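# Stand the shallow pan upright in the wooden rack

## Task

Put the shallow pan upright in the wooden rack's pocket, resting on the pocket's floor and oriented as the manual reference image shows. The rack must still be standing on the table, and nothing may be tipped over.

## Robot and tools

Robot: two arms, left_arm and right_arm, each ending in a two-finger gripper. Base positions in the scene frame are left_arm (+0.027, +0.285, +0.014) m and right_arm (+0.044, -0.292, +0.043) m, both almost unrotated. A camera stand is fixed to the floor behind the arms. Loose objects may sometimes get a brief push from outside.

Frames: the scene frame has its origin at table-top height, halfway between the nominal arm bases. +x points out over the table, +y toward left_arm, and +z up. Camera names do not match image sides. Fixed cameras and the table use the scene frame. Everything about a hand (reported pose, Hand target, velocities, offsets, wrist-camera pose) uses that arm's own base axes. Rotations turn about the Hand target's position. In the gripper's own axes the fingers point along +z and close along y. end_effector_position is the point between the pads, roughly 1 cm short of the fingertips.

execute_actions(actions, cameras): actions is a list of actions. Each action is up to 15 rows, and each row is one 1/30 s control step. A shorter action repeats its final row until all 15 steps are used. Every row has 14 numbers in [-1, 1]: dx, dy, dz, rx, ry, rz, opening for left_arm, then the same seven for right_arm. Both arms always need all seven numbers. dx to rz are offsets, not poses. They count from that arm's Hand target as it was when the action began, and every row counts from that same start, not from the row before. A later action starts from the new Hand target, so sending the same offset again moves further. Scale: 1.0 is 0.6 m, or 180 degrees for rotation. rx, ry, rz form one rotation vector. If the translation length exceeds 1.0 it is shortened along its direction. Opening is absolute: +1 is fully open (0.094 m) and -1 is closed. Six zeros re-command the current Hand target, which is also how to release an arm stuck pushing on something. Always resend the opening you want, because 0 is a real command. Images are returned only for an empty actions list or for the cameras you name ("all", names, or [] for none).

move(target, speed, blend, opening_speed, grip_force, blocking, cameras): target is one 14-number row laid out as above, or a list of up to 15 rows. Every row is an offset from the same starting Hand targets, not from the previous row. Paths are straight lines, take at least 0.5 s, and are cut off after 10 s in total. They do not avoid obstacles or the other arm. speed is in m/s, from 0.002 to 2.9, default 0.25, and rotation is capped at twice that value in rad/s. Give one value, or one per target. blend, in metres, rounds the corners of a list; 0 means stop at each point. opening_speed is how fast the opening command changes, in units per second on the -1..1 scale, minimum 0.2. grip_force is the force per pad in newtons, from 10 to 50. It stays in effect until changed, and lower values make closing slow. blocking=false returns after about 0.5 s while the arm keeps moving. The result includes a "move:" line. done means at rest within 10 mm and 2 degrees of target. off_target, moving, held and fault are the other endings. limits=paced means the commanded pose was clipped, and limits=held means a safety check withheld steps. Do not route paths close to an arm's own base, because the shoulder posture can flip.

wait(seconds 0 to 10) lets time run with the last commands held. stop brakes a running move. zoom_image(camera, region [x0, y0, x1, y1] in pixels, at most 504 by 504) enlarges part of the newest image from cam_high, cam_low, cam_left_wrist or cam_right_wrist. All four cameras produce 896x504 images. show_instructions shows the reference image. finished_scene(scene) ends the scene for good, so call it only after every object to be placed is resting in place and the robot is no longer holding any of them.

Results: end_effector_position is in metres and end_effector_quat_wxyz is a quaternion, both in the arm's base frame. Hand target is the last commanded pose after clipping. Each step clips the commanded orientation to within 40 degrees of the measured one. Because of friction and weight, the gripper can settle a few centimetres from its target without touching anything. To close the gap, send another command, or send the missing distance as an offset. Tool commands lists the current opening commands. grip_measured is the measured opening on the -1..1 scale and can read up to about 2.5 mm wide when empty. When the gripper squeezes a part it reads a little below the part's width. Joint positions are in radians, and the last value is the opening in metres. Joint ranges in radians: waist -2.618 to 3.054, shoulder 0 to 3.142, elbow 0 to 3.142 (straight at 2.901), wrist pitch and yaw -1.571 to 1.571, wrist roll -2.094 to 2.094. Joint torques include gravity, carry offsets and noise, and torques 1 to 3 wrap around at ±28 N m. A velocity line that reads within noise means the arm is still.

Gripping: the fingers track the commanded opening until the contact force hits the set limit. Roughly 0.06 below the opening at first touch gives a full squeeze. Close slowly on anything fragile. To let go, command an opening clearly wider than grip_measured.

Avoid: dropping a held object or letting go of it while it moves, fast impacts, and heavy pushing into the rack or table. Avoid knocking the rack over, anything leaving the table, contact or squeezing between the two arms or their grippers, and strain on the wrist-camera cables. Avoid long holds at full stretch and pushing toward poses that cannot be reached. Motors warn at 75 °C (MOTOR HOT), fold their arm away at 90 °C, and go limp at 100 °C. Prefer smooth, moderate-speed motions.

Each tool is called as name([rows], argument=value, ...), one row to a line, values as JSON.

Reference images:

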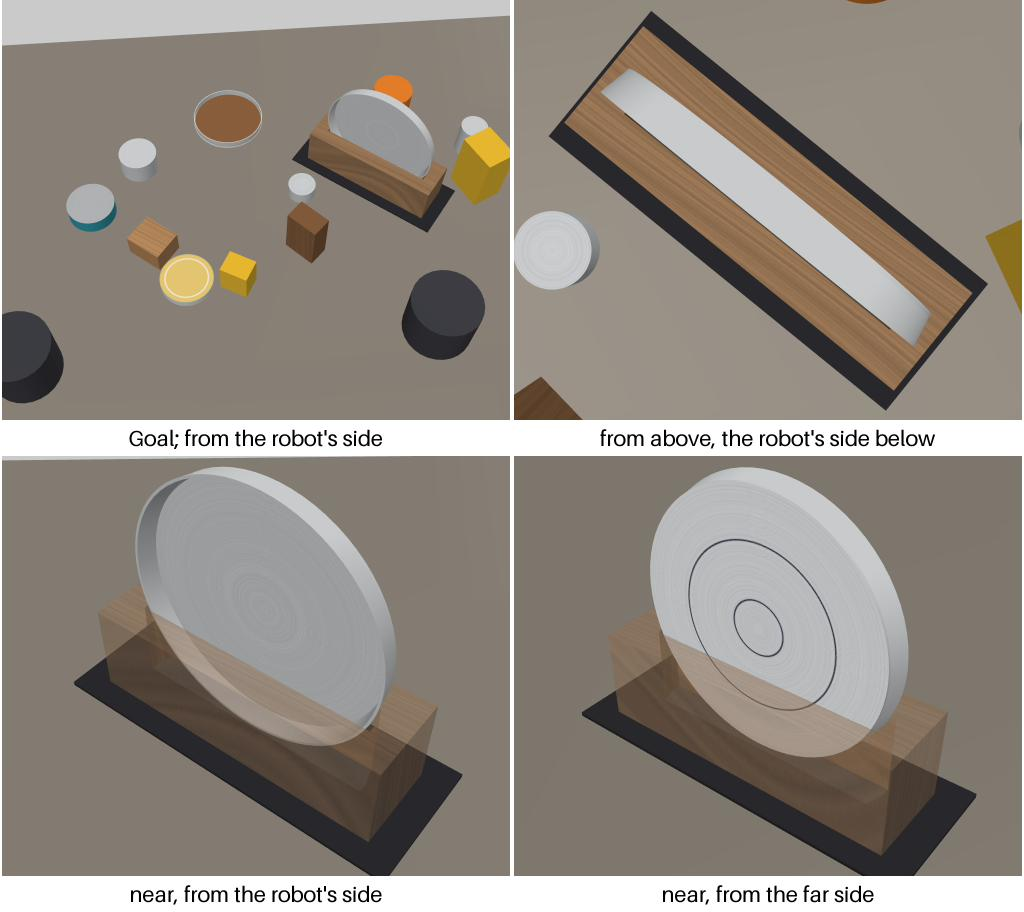

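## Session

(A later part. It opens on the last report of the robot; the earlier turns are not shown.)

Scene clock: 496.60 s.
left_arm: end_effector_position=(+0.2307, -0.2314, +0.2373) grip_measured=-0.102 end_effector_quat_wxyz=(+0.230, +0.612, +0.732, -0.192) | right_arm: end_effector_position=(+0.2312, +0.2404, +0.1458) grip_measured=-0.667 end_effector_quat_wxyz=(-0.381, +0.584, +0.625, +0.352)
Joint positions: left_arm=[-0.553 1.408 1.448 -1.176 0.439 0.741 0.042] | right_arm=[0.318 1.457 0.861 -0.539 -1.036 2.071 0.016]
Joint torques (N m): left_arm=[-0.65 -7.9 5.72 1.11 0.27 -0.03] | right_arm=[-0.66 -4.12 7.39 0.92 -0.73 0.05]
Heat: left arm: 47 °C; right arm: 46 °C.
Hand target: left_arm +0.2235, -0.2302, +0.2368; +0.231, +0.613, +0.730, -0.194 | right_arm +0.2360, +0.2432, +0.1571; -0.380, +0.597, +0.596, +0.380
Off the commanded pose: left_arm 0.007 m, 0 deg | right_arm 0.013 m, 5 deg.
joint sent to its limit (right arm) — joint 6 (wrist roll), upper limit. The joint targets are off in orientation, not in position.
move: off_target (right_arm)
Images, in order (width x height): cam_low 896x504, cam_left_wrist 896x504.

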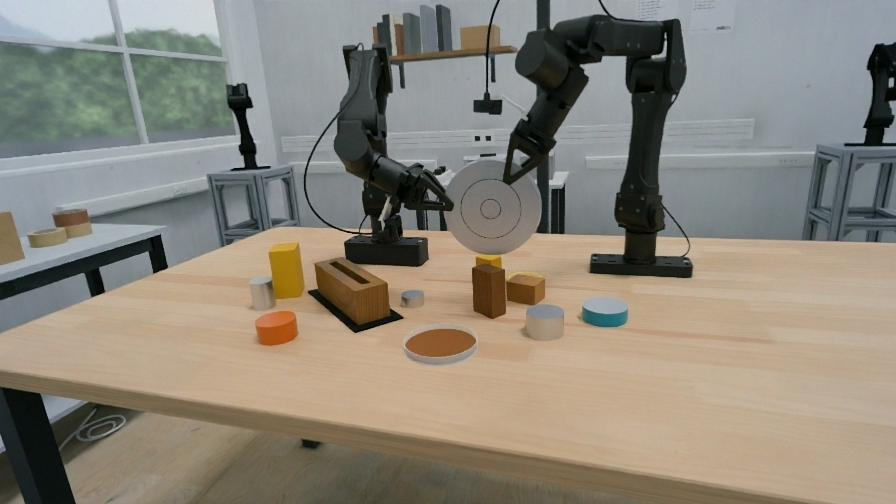

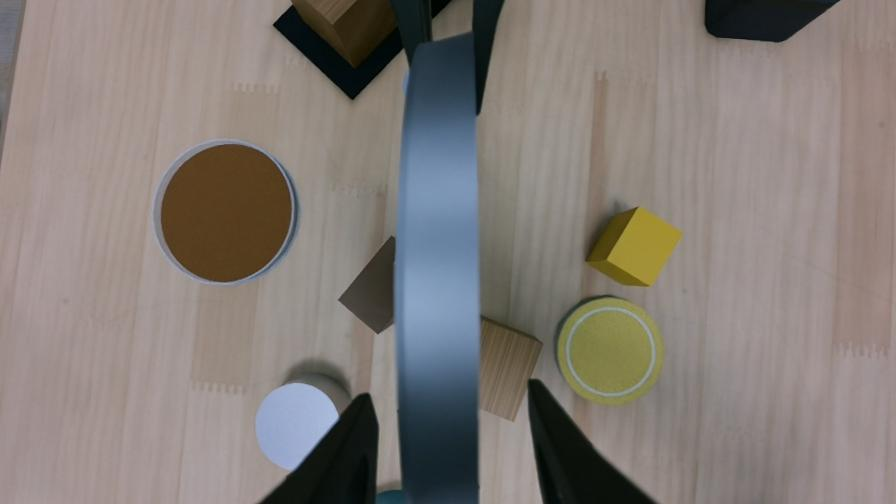

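move(target=[0,0,0,0,0,0,-0.75,0,0,0,0,0,0,-0.75], opening_speed=0.5)

move([
  [0,0,0,0,0,0,-0.75,0,0,0,0,0,0,-0.2],
  [0,0,0,0,0,0,-0.75,0.01,-0.15,0.075,0,0,0,-0.2],
], speed=0.15, cameras=["all"])

Scene clock: 502.60 s.
left_arm: end_effector_position=(+0.2313, -0.2320, +0.2382) grip_measured=-0.718 end_effector_quat_wxyz=(+0.235, +0.620, +0.725, -0.185) | right_arm: end_effector_position=(+0.2298, +0.2404, +0.1460) grip_measured=-0.673 end_effector_quat_wxyz=(-0.385, +0.586, +0.622, +0.349)
Joint positions: left_arm=[-0.559 1.405 1.448 -1.17 0.429 0.757 0.013] | right_arm=[0.318 1.457 0.861 -0.546 -1.041 2.077 0.015]
Joint torques (N m): left_arm=[-0.17 -7.57 5.93 1.07 0.42 -0.19] | right_arm=[-0.58 -4.14 7.3 0.97 -0.68 -0.01]
Heat: left arm: 46 °C; right arm: 46 °C.
Hand target: left_arm +0.2236, -0.2302, +0.2367; +0.231, +0.613, +0.731, -0.194 | right_arm +0.2360, +0.2432, +0.1571; -0.380, +0.597, +0.596, +0.380
Off the commanded pose: left_arm 0.008 m, 2 deg | right_arm 0.013 m, 5 deg.
joint sent to its limit (right arm) — joint 6 (wrist roll), upper limit. The joint targets are off in orientation, not in position.
move: off_target (right_arm)

Scene clock: 505.07 s.
left_arm: end_effector_position=(+0.2320, -0.2318, +0.2381) grip_measured=-0.729 end_effector_quat_wxyz=(+0.234, +0.614, +0.731, -0.186) | right_arm: end_effector_position=(+0.2370, +0.1539, +0.1940) grip_measured=-0.203 end_effector_quat_wxyz=(-0.379, +0.601, +0.599, +0.370)
Joint positions: left_arm=[-0.559 1.405 1.448 -1.168 0.425 0.739 0.013] | right_arm=[-0.038 1.482 1.088 -1.275 -1.114 1.474 0.037]
Joint torques (N m): left_arm=[-0.16 -7.69 5.81 1.1 0.4 -0.04] | right_arm=[-0.59 -3.62 7.34 0.12 -0.61 -0.14]
Heat: left arm: 46 °C; right arm: 46 °C.
Hand target: left_arm +0.2236, -0.2302, +0.2367; +0.231, +0.613, +0.731, -0.194 | right_arm +0.2420, +0.1532, +0.2021; -0.380, +0.597, +0.596, +0.380
Off the commanded pose: left_arm 0.009 m, 1 deg | right_arm 0.010 m, 1 deg.
move: done

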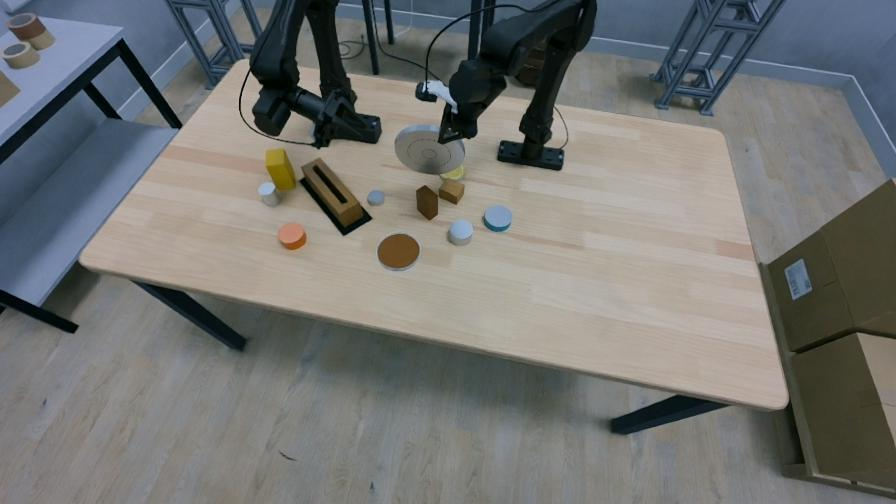

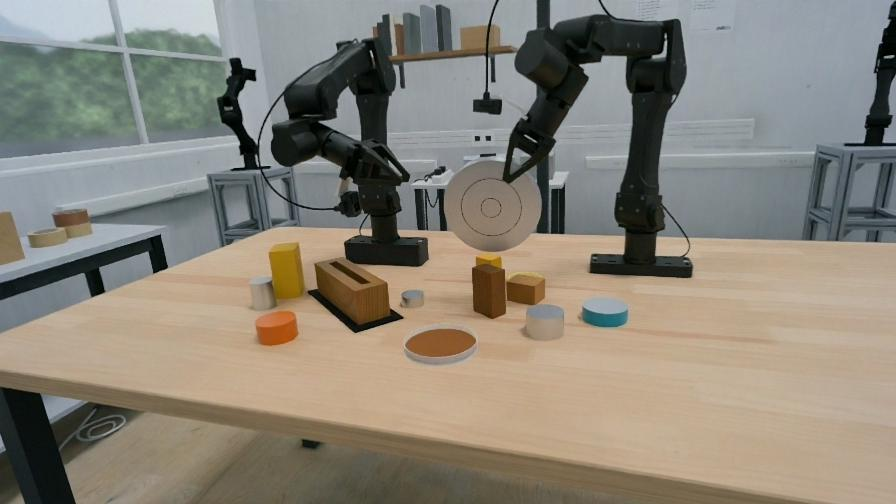

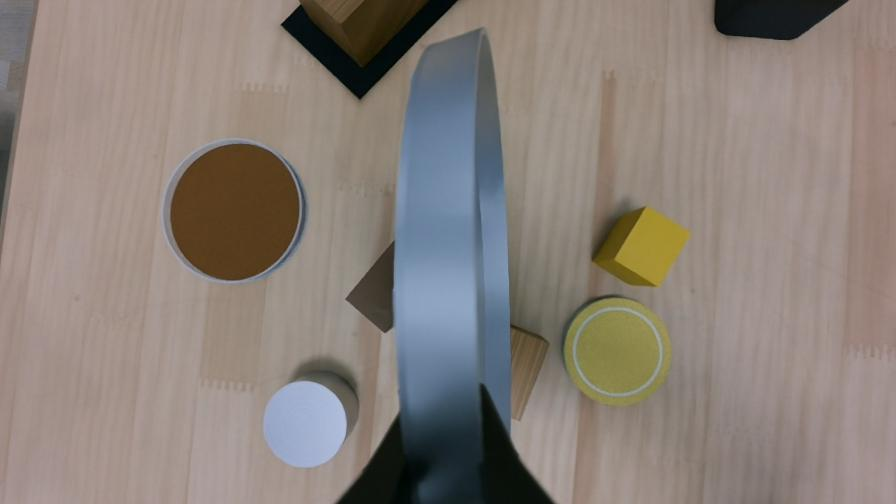

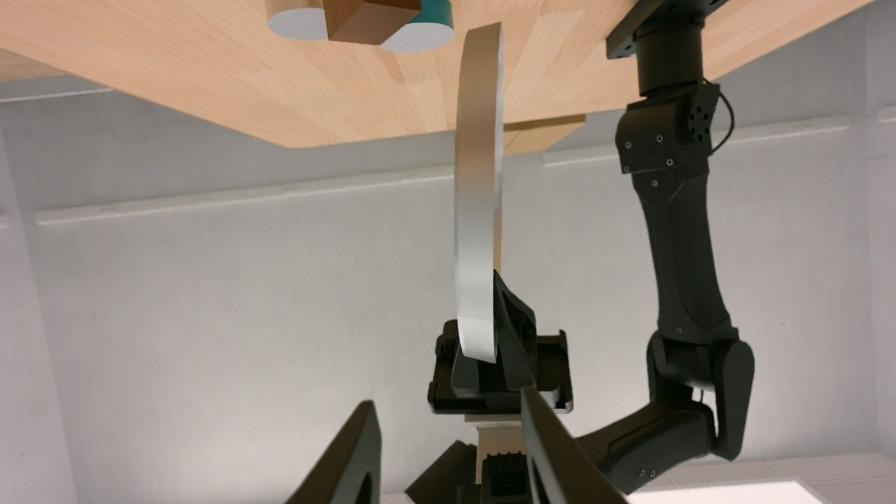

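move(target=[0,0,0,0,0,0,-0.75,0.013,-0.42,0.08,-0.618,-0.357,0.186,-0.2], speed=0.5)

move(target=[0.173,-0.438,0.02,0,0,-0.239,-0.75,0,0,0,0,0,0,-0.2], speed=0.2, cameras=["all"])

Scene clock: 531.97 s.
left_arm: end_effector_position=(+0.2320, -0.2318, +0.2381) grip_measured=-0.729 end_effector_quat_wxyz=(+0.234, +0.614, +0.731, -0.186) | right_arm: end_effector_position=(+0.2486, -0.0972, +0.2461) grip_measured=-0.202 end_effector_quat_wxyz=(+0.472, +0.226, +0.843, -0.128)
Joint positions: left_arm=[-0.559 1.405 1.448 -1.168 0.425 0.739 0.013] | right_arm=[-0.179 0.718 0.827 -0.685 0.295 0.184 0.037]
Joint torques (N m): left_arm=[-0.29 -7.66 5.71 1.08 0.4 -0.03] | right_arm=[-0.61 -0.17 5.74 1.8 0.03 -0.12]
Heat: left arm: 45 °C; right arm: 48 °C.
Hand target: left_arm +0.2236, -0.2302, +0.2367; +0.231, +0.613, +0.731, -0.194 | right_arm +0.2498, -0.0988, +0.2502; +0.483, +0.225, +0.837, -0.129
Off the commanded pose: left_arm 0.009 m, 1 deg | right_arm 0.005 m, 1 deg.
move: done

Scene clock: 534.70 s.
left_arm: end_effector_position=(+0.3282, -0.4836, +0.2534) grip_measured=-0.730 end_effector_quat_wxyz=(+0.347, +0.766, +0.483, -0.243) | right_arm: end_effector_position=(+0.2487, -0.0970, +0.2462) grip_measured=-0.202 end_effector_quat_wxyz=(+0.472, +0.225, +0.843, -0.128)
Joint positions: left_arm=[-0.803 2.477 2.833 -1.239 0.594 0.996 0.013] | right_arm=[-0.179 0.718 0.827 -0.685 0.294 0.183 0.037]
Joint torques (N m): left_arm=[-0.5 -11.95 10.17 1.55 0.58 -0.08] | right_arm=[-0.58 -0.18 5.68 1.83 0.01 -0.11]
Heat: left arm: 46 °C; right arm: 48 °C.
Hand target: left_arm +0.3274, -0.4930, +0.2488; +0.144, +0.838, +0.455, -0.265 | right_arm +0.2498, -0.0987, +0.2502; +0.483, +0.225, +0.837, -0.129
Off the commanded pose: left_arm 0.011 m, 25 deg | right_arm 0.005 m, 1 deg.
elbow stopped short (left arm): the move would have taken joint 3 (elbow) straighter than the controller allows.
move: off_target (left_arm)

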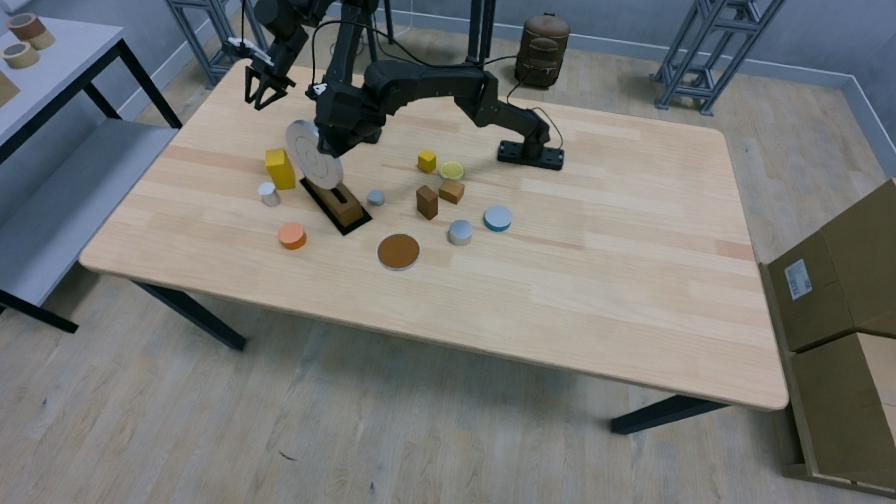

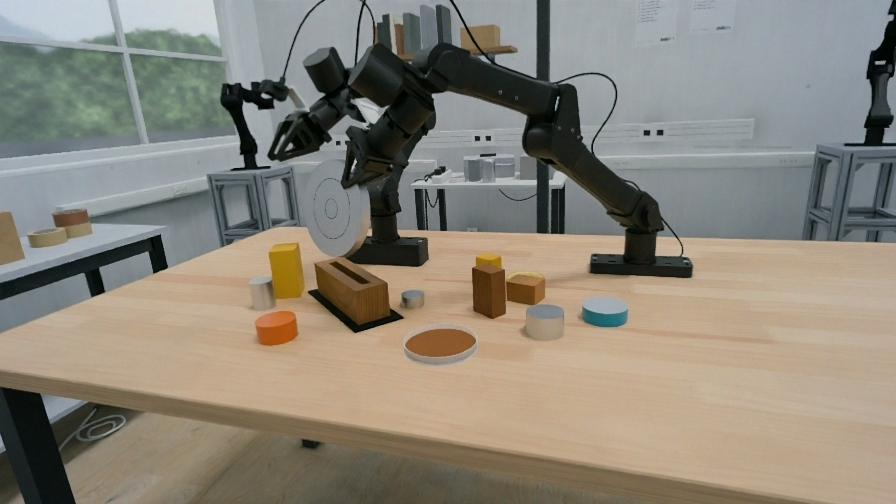

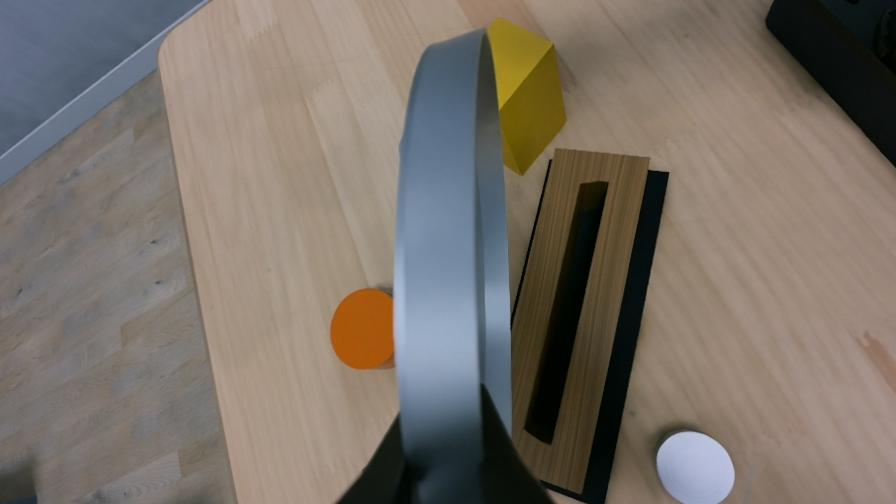

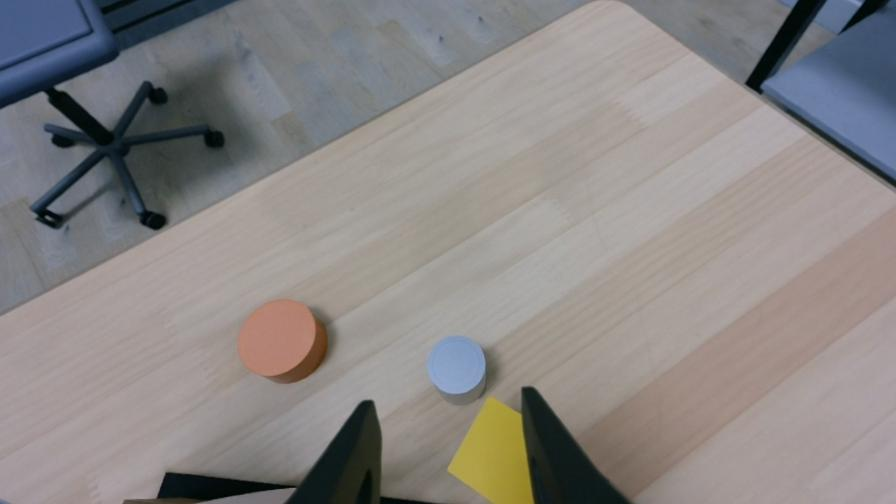

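move(target=[-0.025,-0.033,-0.098,-0.0227,0.0152,0,-0.75,0,0,0,0,0,0,-0.2], speed=0.12, cameras=["all"])

zoom_image(camera="cam_low", region=[240, 120, 440, 340])

zoom_image(camera="cam_high", region=[260, 100, 420, 250])

Scene clock: 552.10 s.
left_arm: end_effector_position=(+0.3189, -0.5037, +0.2126) grip_measured=-0.730 end_effector_quat_wxyz=(+0.317, +0.773, +0.471, -0.284) | right_arm: end_effector_position=(+0.2487, -0.0970, +0.2462) grip_measured=-0.202 end_effector_quat_wxyz=(+0.472, +0.225, +0.843, -0.128)
Joint positions: left_arm=[-0.82 2.571 2.843 -1.219 0.667 1.004 0.013] | right_arm=[-0.179 0.718 0.827 -0.685 0.294 0.183 0.037]
Joint torques (N m): left_arm=[-1.4 -11.17 9.58 1.19 0.54 0.05] | right_arm=[-0.55 -0.27 5.81 1.79 0.03 -0.11]
Heat: left arm: 46 °C; right arm: 46 °C.
Hand target: left_arm +0.3125, -0.5127, +0.1901; +0.163, +0.826, +0.449, -0.301 | right_arm +0.2498, -0.0987, +0.2502; +0.483, +0.225, +0.837, -0.129
Off the commanded pose: left_arm 0.025 m, 19 deg | right_arm 0.004 m, 1 deg.
elbow stopped short (left arm): the move would have taken joint 3 (elbow) straighter than the controller allows.
move: off_target (left_arm)

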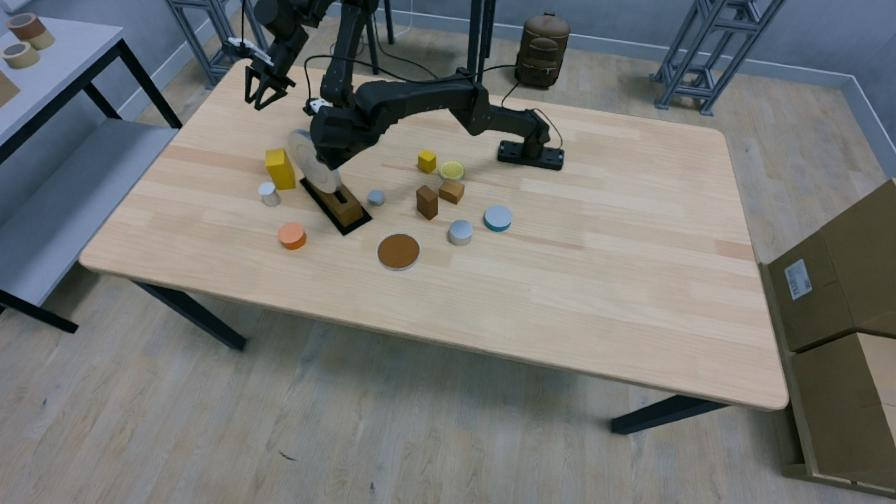

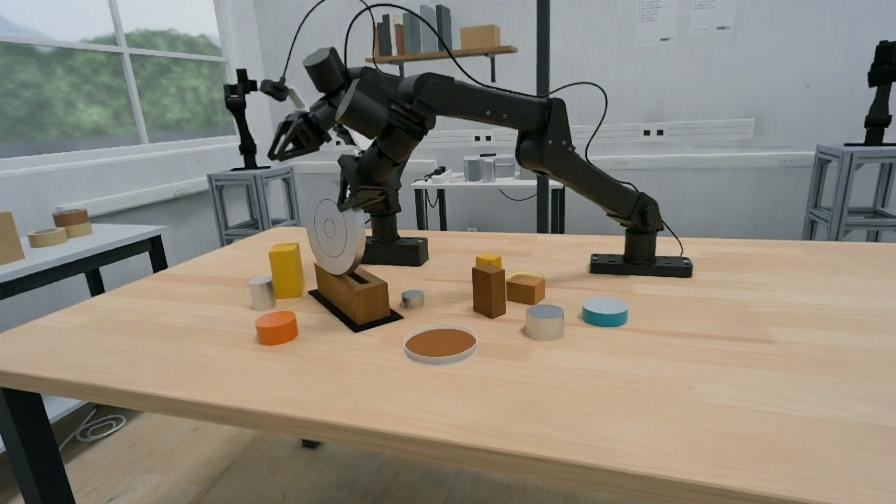

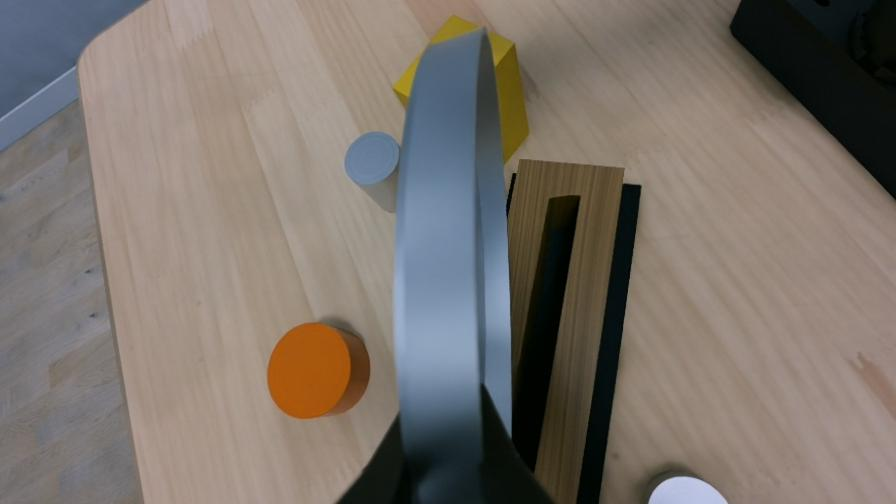

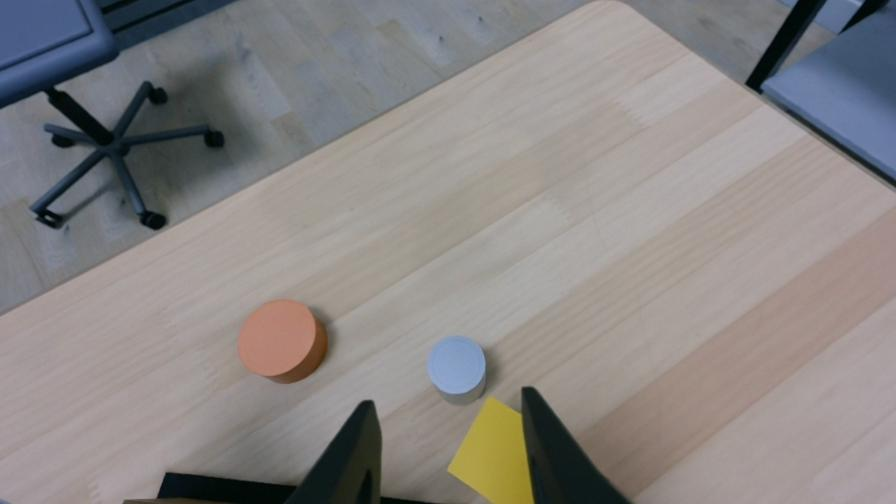

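Scaled by 2.291 from the camera's 896x504 image, which has a finer 1280x720 frame.

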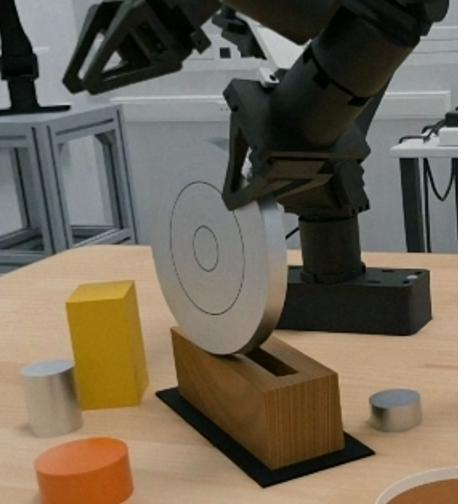

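Scaled by 3.150 from the camera's 896x504 image, which has a finer 1280x720 frame.

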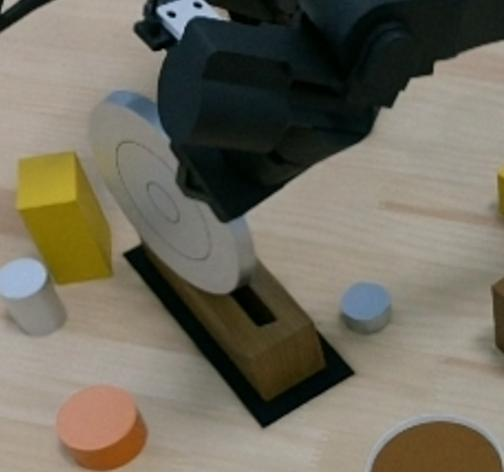

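move(target=[0.008,0.016,0.0,-0.07,0.045,0,-0.75,0,0,0,0,0,0,-0.2], speed=0.1, cameras=["cam_left_wrist","cam_low","cam_high"])

zoom_image(camera="cam_low", region=[240, 120, 440, 340])

Scene clock: 578.23 s.
left_arm: end_effector_position=(+0.3152, -0.5012, +0.2027) grip_measured=-0.730 end_effector_quat_wxyz=(+0.302, +0.751, +0.445, -0.384) | right_arm: end_effector_position=(+0.2487, -0.0970, +0.2462) grip_measured=-0.202 end_effector_quat_wxyz=(+0.472, +0.225, +0.843, -0.128)
Joint positions: left_arm=[-0.769 2.634 2.843 -1.216 0.904 1.024 0.013] | right_arm=[-0.179 0.718 0.827 -0.685 0.294 0.183 0.037]
Joint torques (N m): left_arm=[0.59 -12.57 9.43 1.17 0.8 0.05] | right_arm=[-0.65 -0.23 5.72 1.81 0.03 -0.12]
Heat: left arm: 45 °C; right arm: 46 °C.
Hand target: left_arm +0.3173, -0.5031, +0.1900; +0.220, +0.780, +0.423, -0.406 | right_arm +0.2498, -0.0987, +0.2502; +0.483, +0.225, +0.837, -0.129
Off the commanded pose: left_arm 0.013 m, 10 deg | right_arm 0.004 m, 1 deg.
elbow stopped short (left arm): the move would have taken joint 3 (elbow) straighter than the controller allows.
move: off_target (left_arm)
Images, in order (width x height): cam_high 896x504, cam_low 896x504, cam_left_wrist 896x504.

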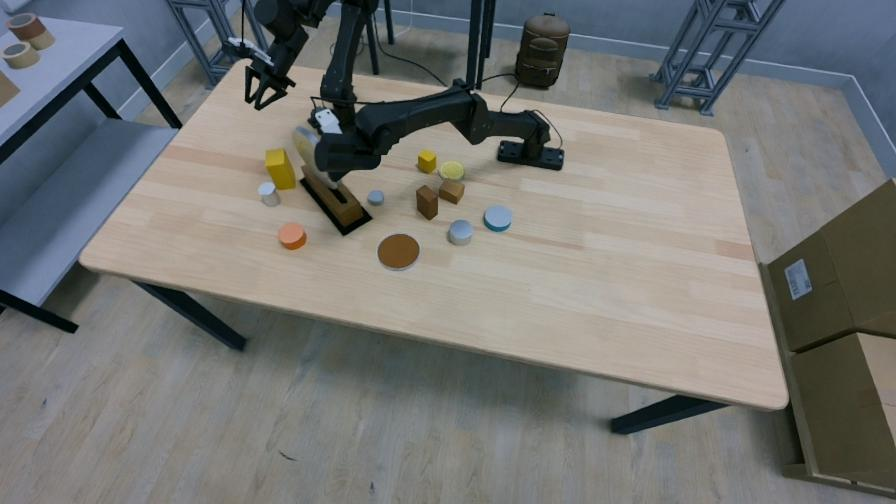

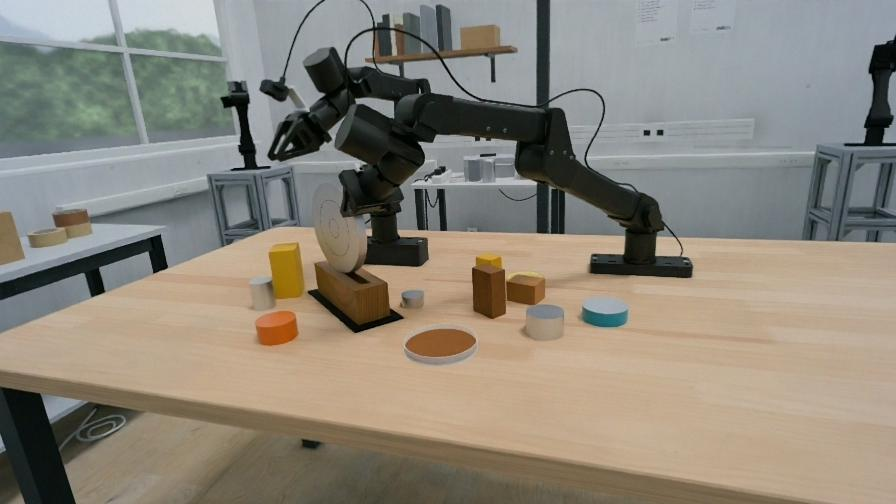

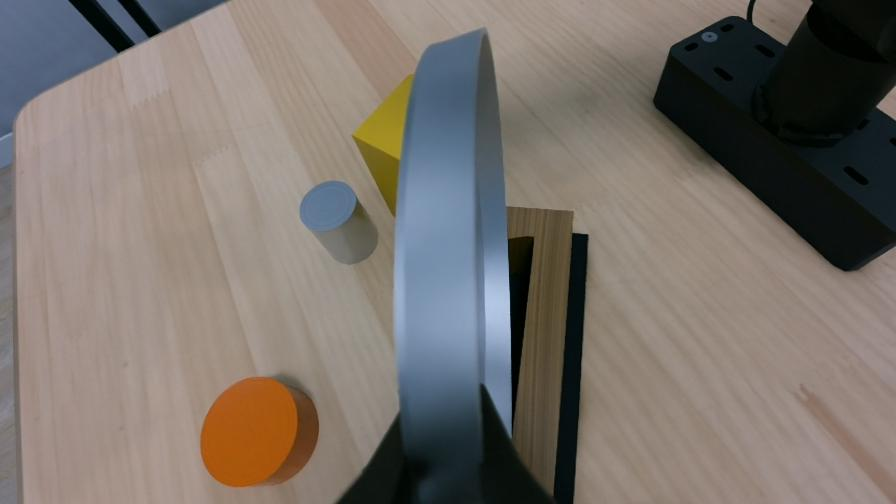

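Scaled by 2.291 from the camera's 896x504 image, which has a finer 1280x720 frame.

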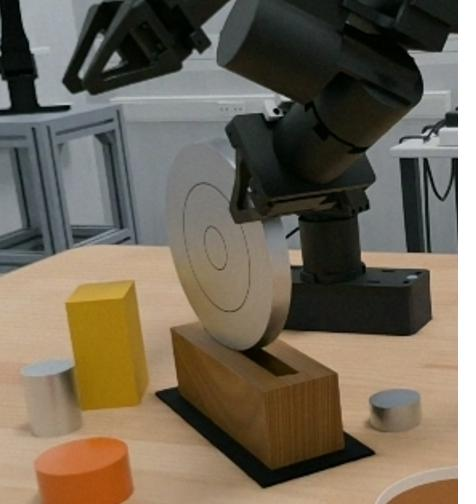

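move(target=[-0.028,0.013,-0.01,0,0,0,-0.75,0,0,0,0,0,0,-0.2], speed=0.1, cameras=["cam_left_wrist","cam_low","cam_high"])

zoom_image(camera="cam_low", region=[240, 120, 440, 340])

zoom_image(camera="cam_high", region=[260, 100, 420, 250])

Scene clock: 593.53 s.
left_arm: end_effector_position=(+0.3102, -0.4975, +0.2003) grip_measured=-0.730 end_effector_quat_wxyz=(+0.300, +0.764, +0.425, -0.382) | right_arm: end_effector_position=(+0.2487, -0.0970, +0.2462) grip_measured=-0.202 end_effector_quat_wxyz=(+0.472, +0.225, +0.843, -0.128)
Joint positions: left_arm=[-0.769 2.634 2.843 -1.252 0.912 1.092 0.013] | right_arm=[-0.179 0.718 0.827 -0.685 0.294 0.183 0.037]
Joint torques (N m): left_arm=[-0.51 -13.63 8.35 0.6 0.69 0.03] | right_arm=[-0.59 -0.18 5.68 1.84 0.01 -0.12]
Heat: left arm: 45 °C; right arm: 46 °C.
Hand target: left_arm +0.3005, -0.4953, +0.1840; +0.220, +0.780, +0.423, -0.406 | right_arm +0.2498, -0.0987, +0.2502; +0.483, +0.225, +0.837, -0.129
Off the commanded pose: left_arm 0.019 m, 10 deg | right_arm 0.004 m, 1 deg.
move: off_target (left_arm)
Images, in order (width x height): cam_high 896x504, cam_low 896x504, cam_left_wrist 896x504.

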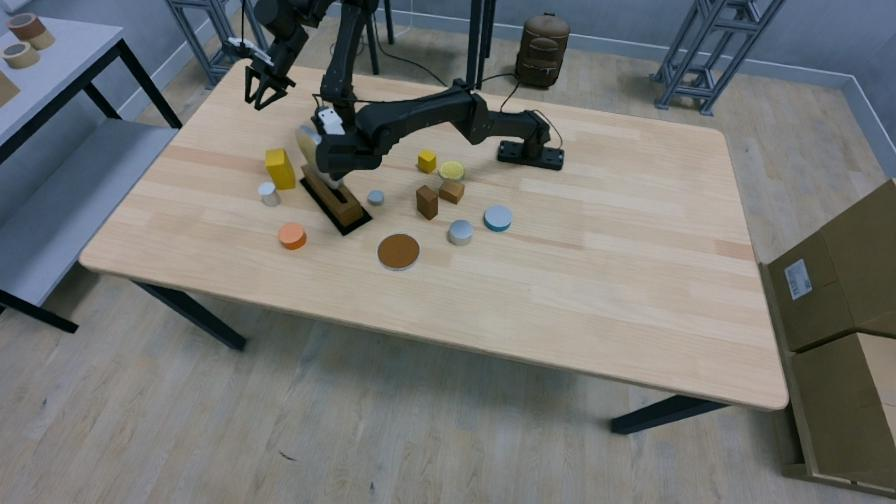

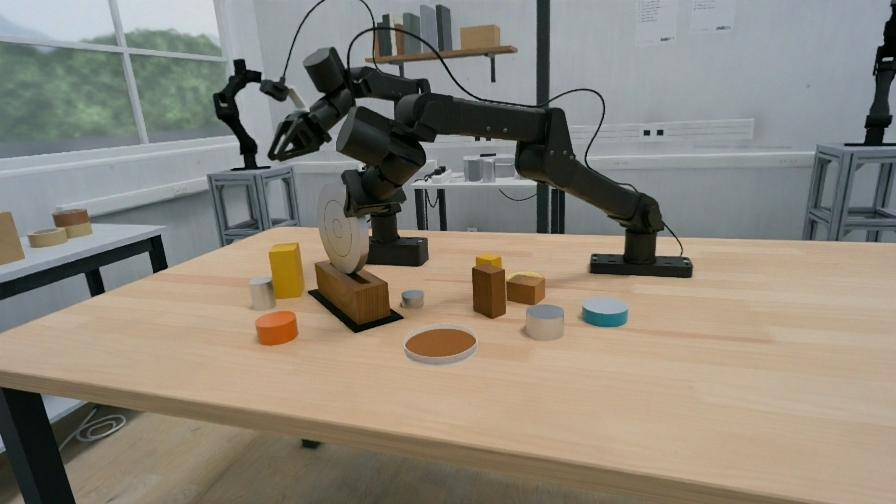

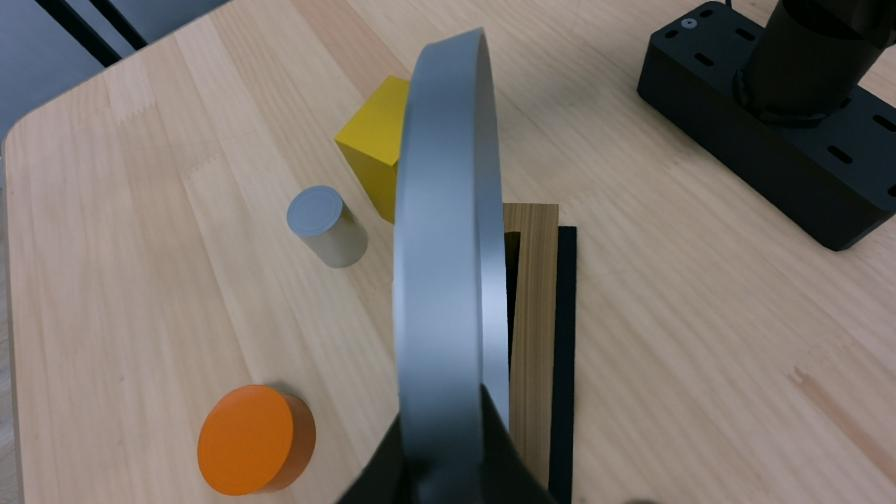

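Scaled by 2.291 from the camera's 896x504 image, which has a finer 1280x720 frame.

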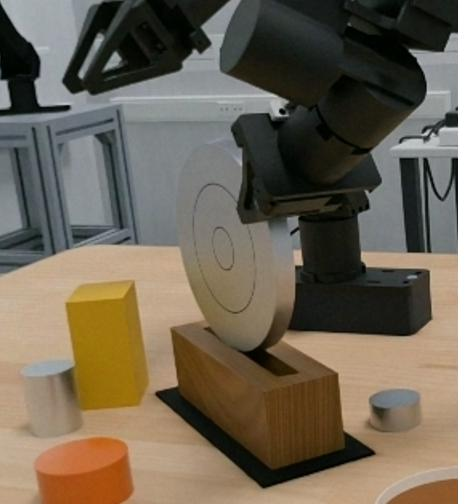

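Scaled by 3.150 from the camera's 896x504 image, which has a finer 1280x720 frame.

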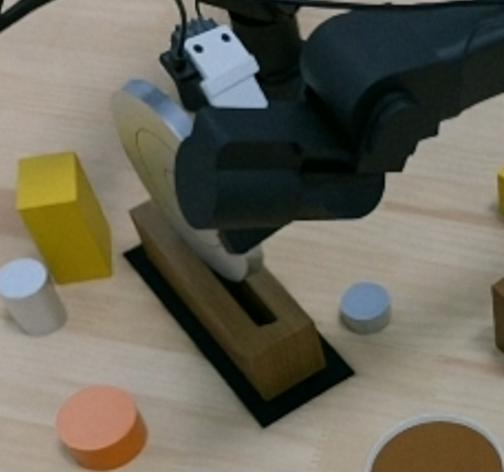

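move(target=[-0.006,0.004,0.0,0.02,0.033,-0.033,-0.75,0,0,0,0,0,0,-0.2], speed=0.1, cameras=["cam_left_wrist","cam_low","cam_high"])

zoom_image(camera="cam_low", region=[240, 120, 440, 340])

zoom_image(camera="cam_high", region=[260, 100, 420, 250])

Scene clock: 604.80 s.
left_arm: end_effector_position=(+0.3011, -0.4947, +0.2022) grip_measured=-0.730 end_effector_quat_wxyz=(+0.285, +0.758, +0.426, -0.404) | right_arm: end_effector_position=(+0.2487, -0.0971, +0.2462) grip_measured=-0.202 end_effector_quat_wxyz=(+0.472, +0.225, +0.842, -0.128)
Joint positions: left_arm=[-0.769 2.634 2.843 -1.288 0.952 1.091 0.013] | right_arm=[-0.179 0.718 0.827 -0.684 0.294 0.183 0.037]
Joint torques (N m): left_arm=[0.42 -12.19 8.64 0.71 0.94 -0.1] | right_arm=[-0.59 -0.23 5.74 1.83 0.04 -0.15]
Motor temperatures (°C): left_arm=[34 46 45 37 34 34 38] | right_arm=[35 39 45 46 35 35 36]
Heat: left arm: 46 °C; right arm: 46 °C.
Hand target: left_arm +0.2969, -0.4929, +0.1840; +0.152, +0.785, +0.406, -0.443 | right_arm +0.2499, -0.0987, +0.2502; +0.483, +0.225, +0.837, -0.129
Off the commanded pose: left_arm 0.019 m, 16 deg | right_arm 0.004 m, 1 deg.
move: off_target (left_arm)
Images, in order (width x height): cam_high 896x504, cam_low 896x504, cam_left_wrist 896x504.

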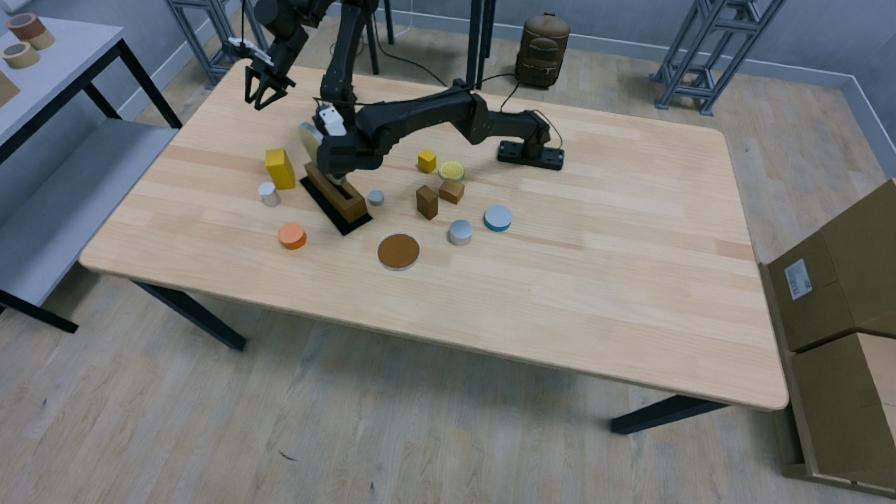

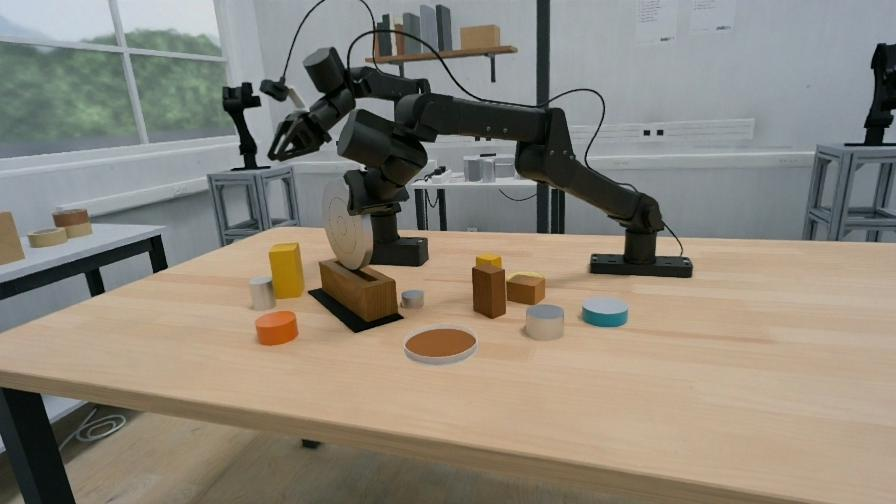

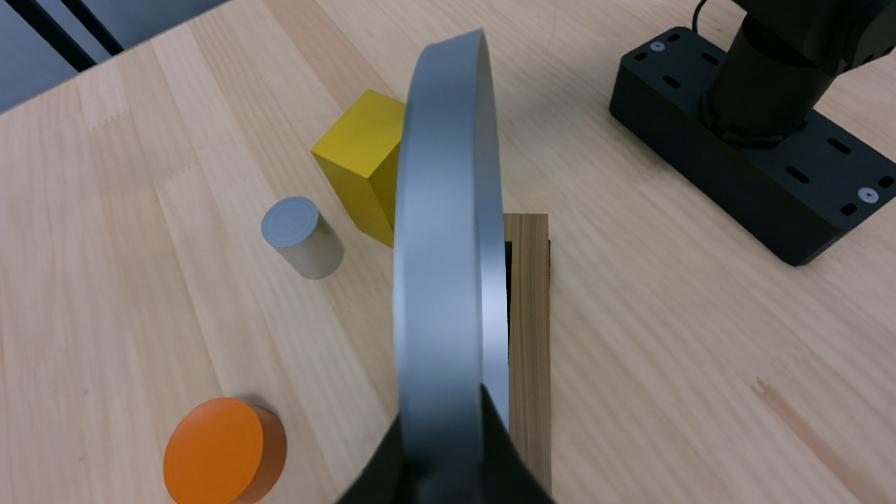

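Scaled by 2.291 from the camera's 896x504 image, which has a finer 1280x720 frame.

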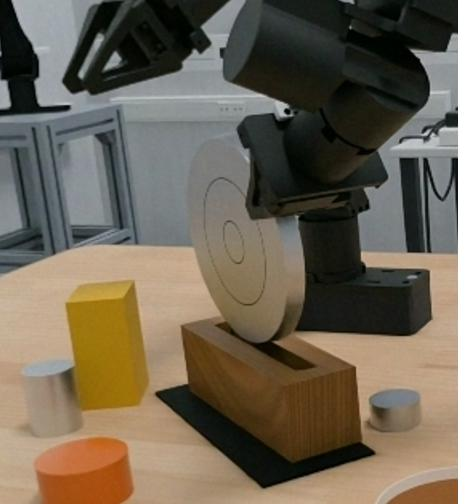

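Scaled by 3.150 from the camera's 896x504 image, which has a finer 1280x720 frame.

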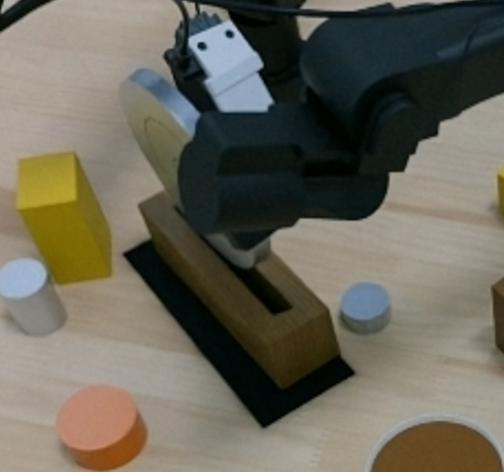

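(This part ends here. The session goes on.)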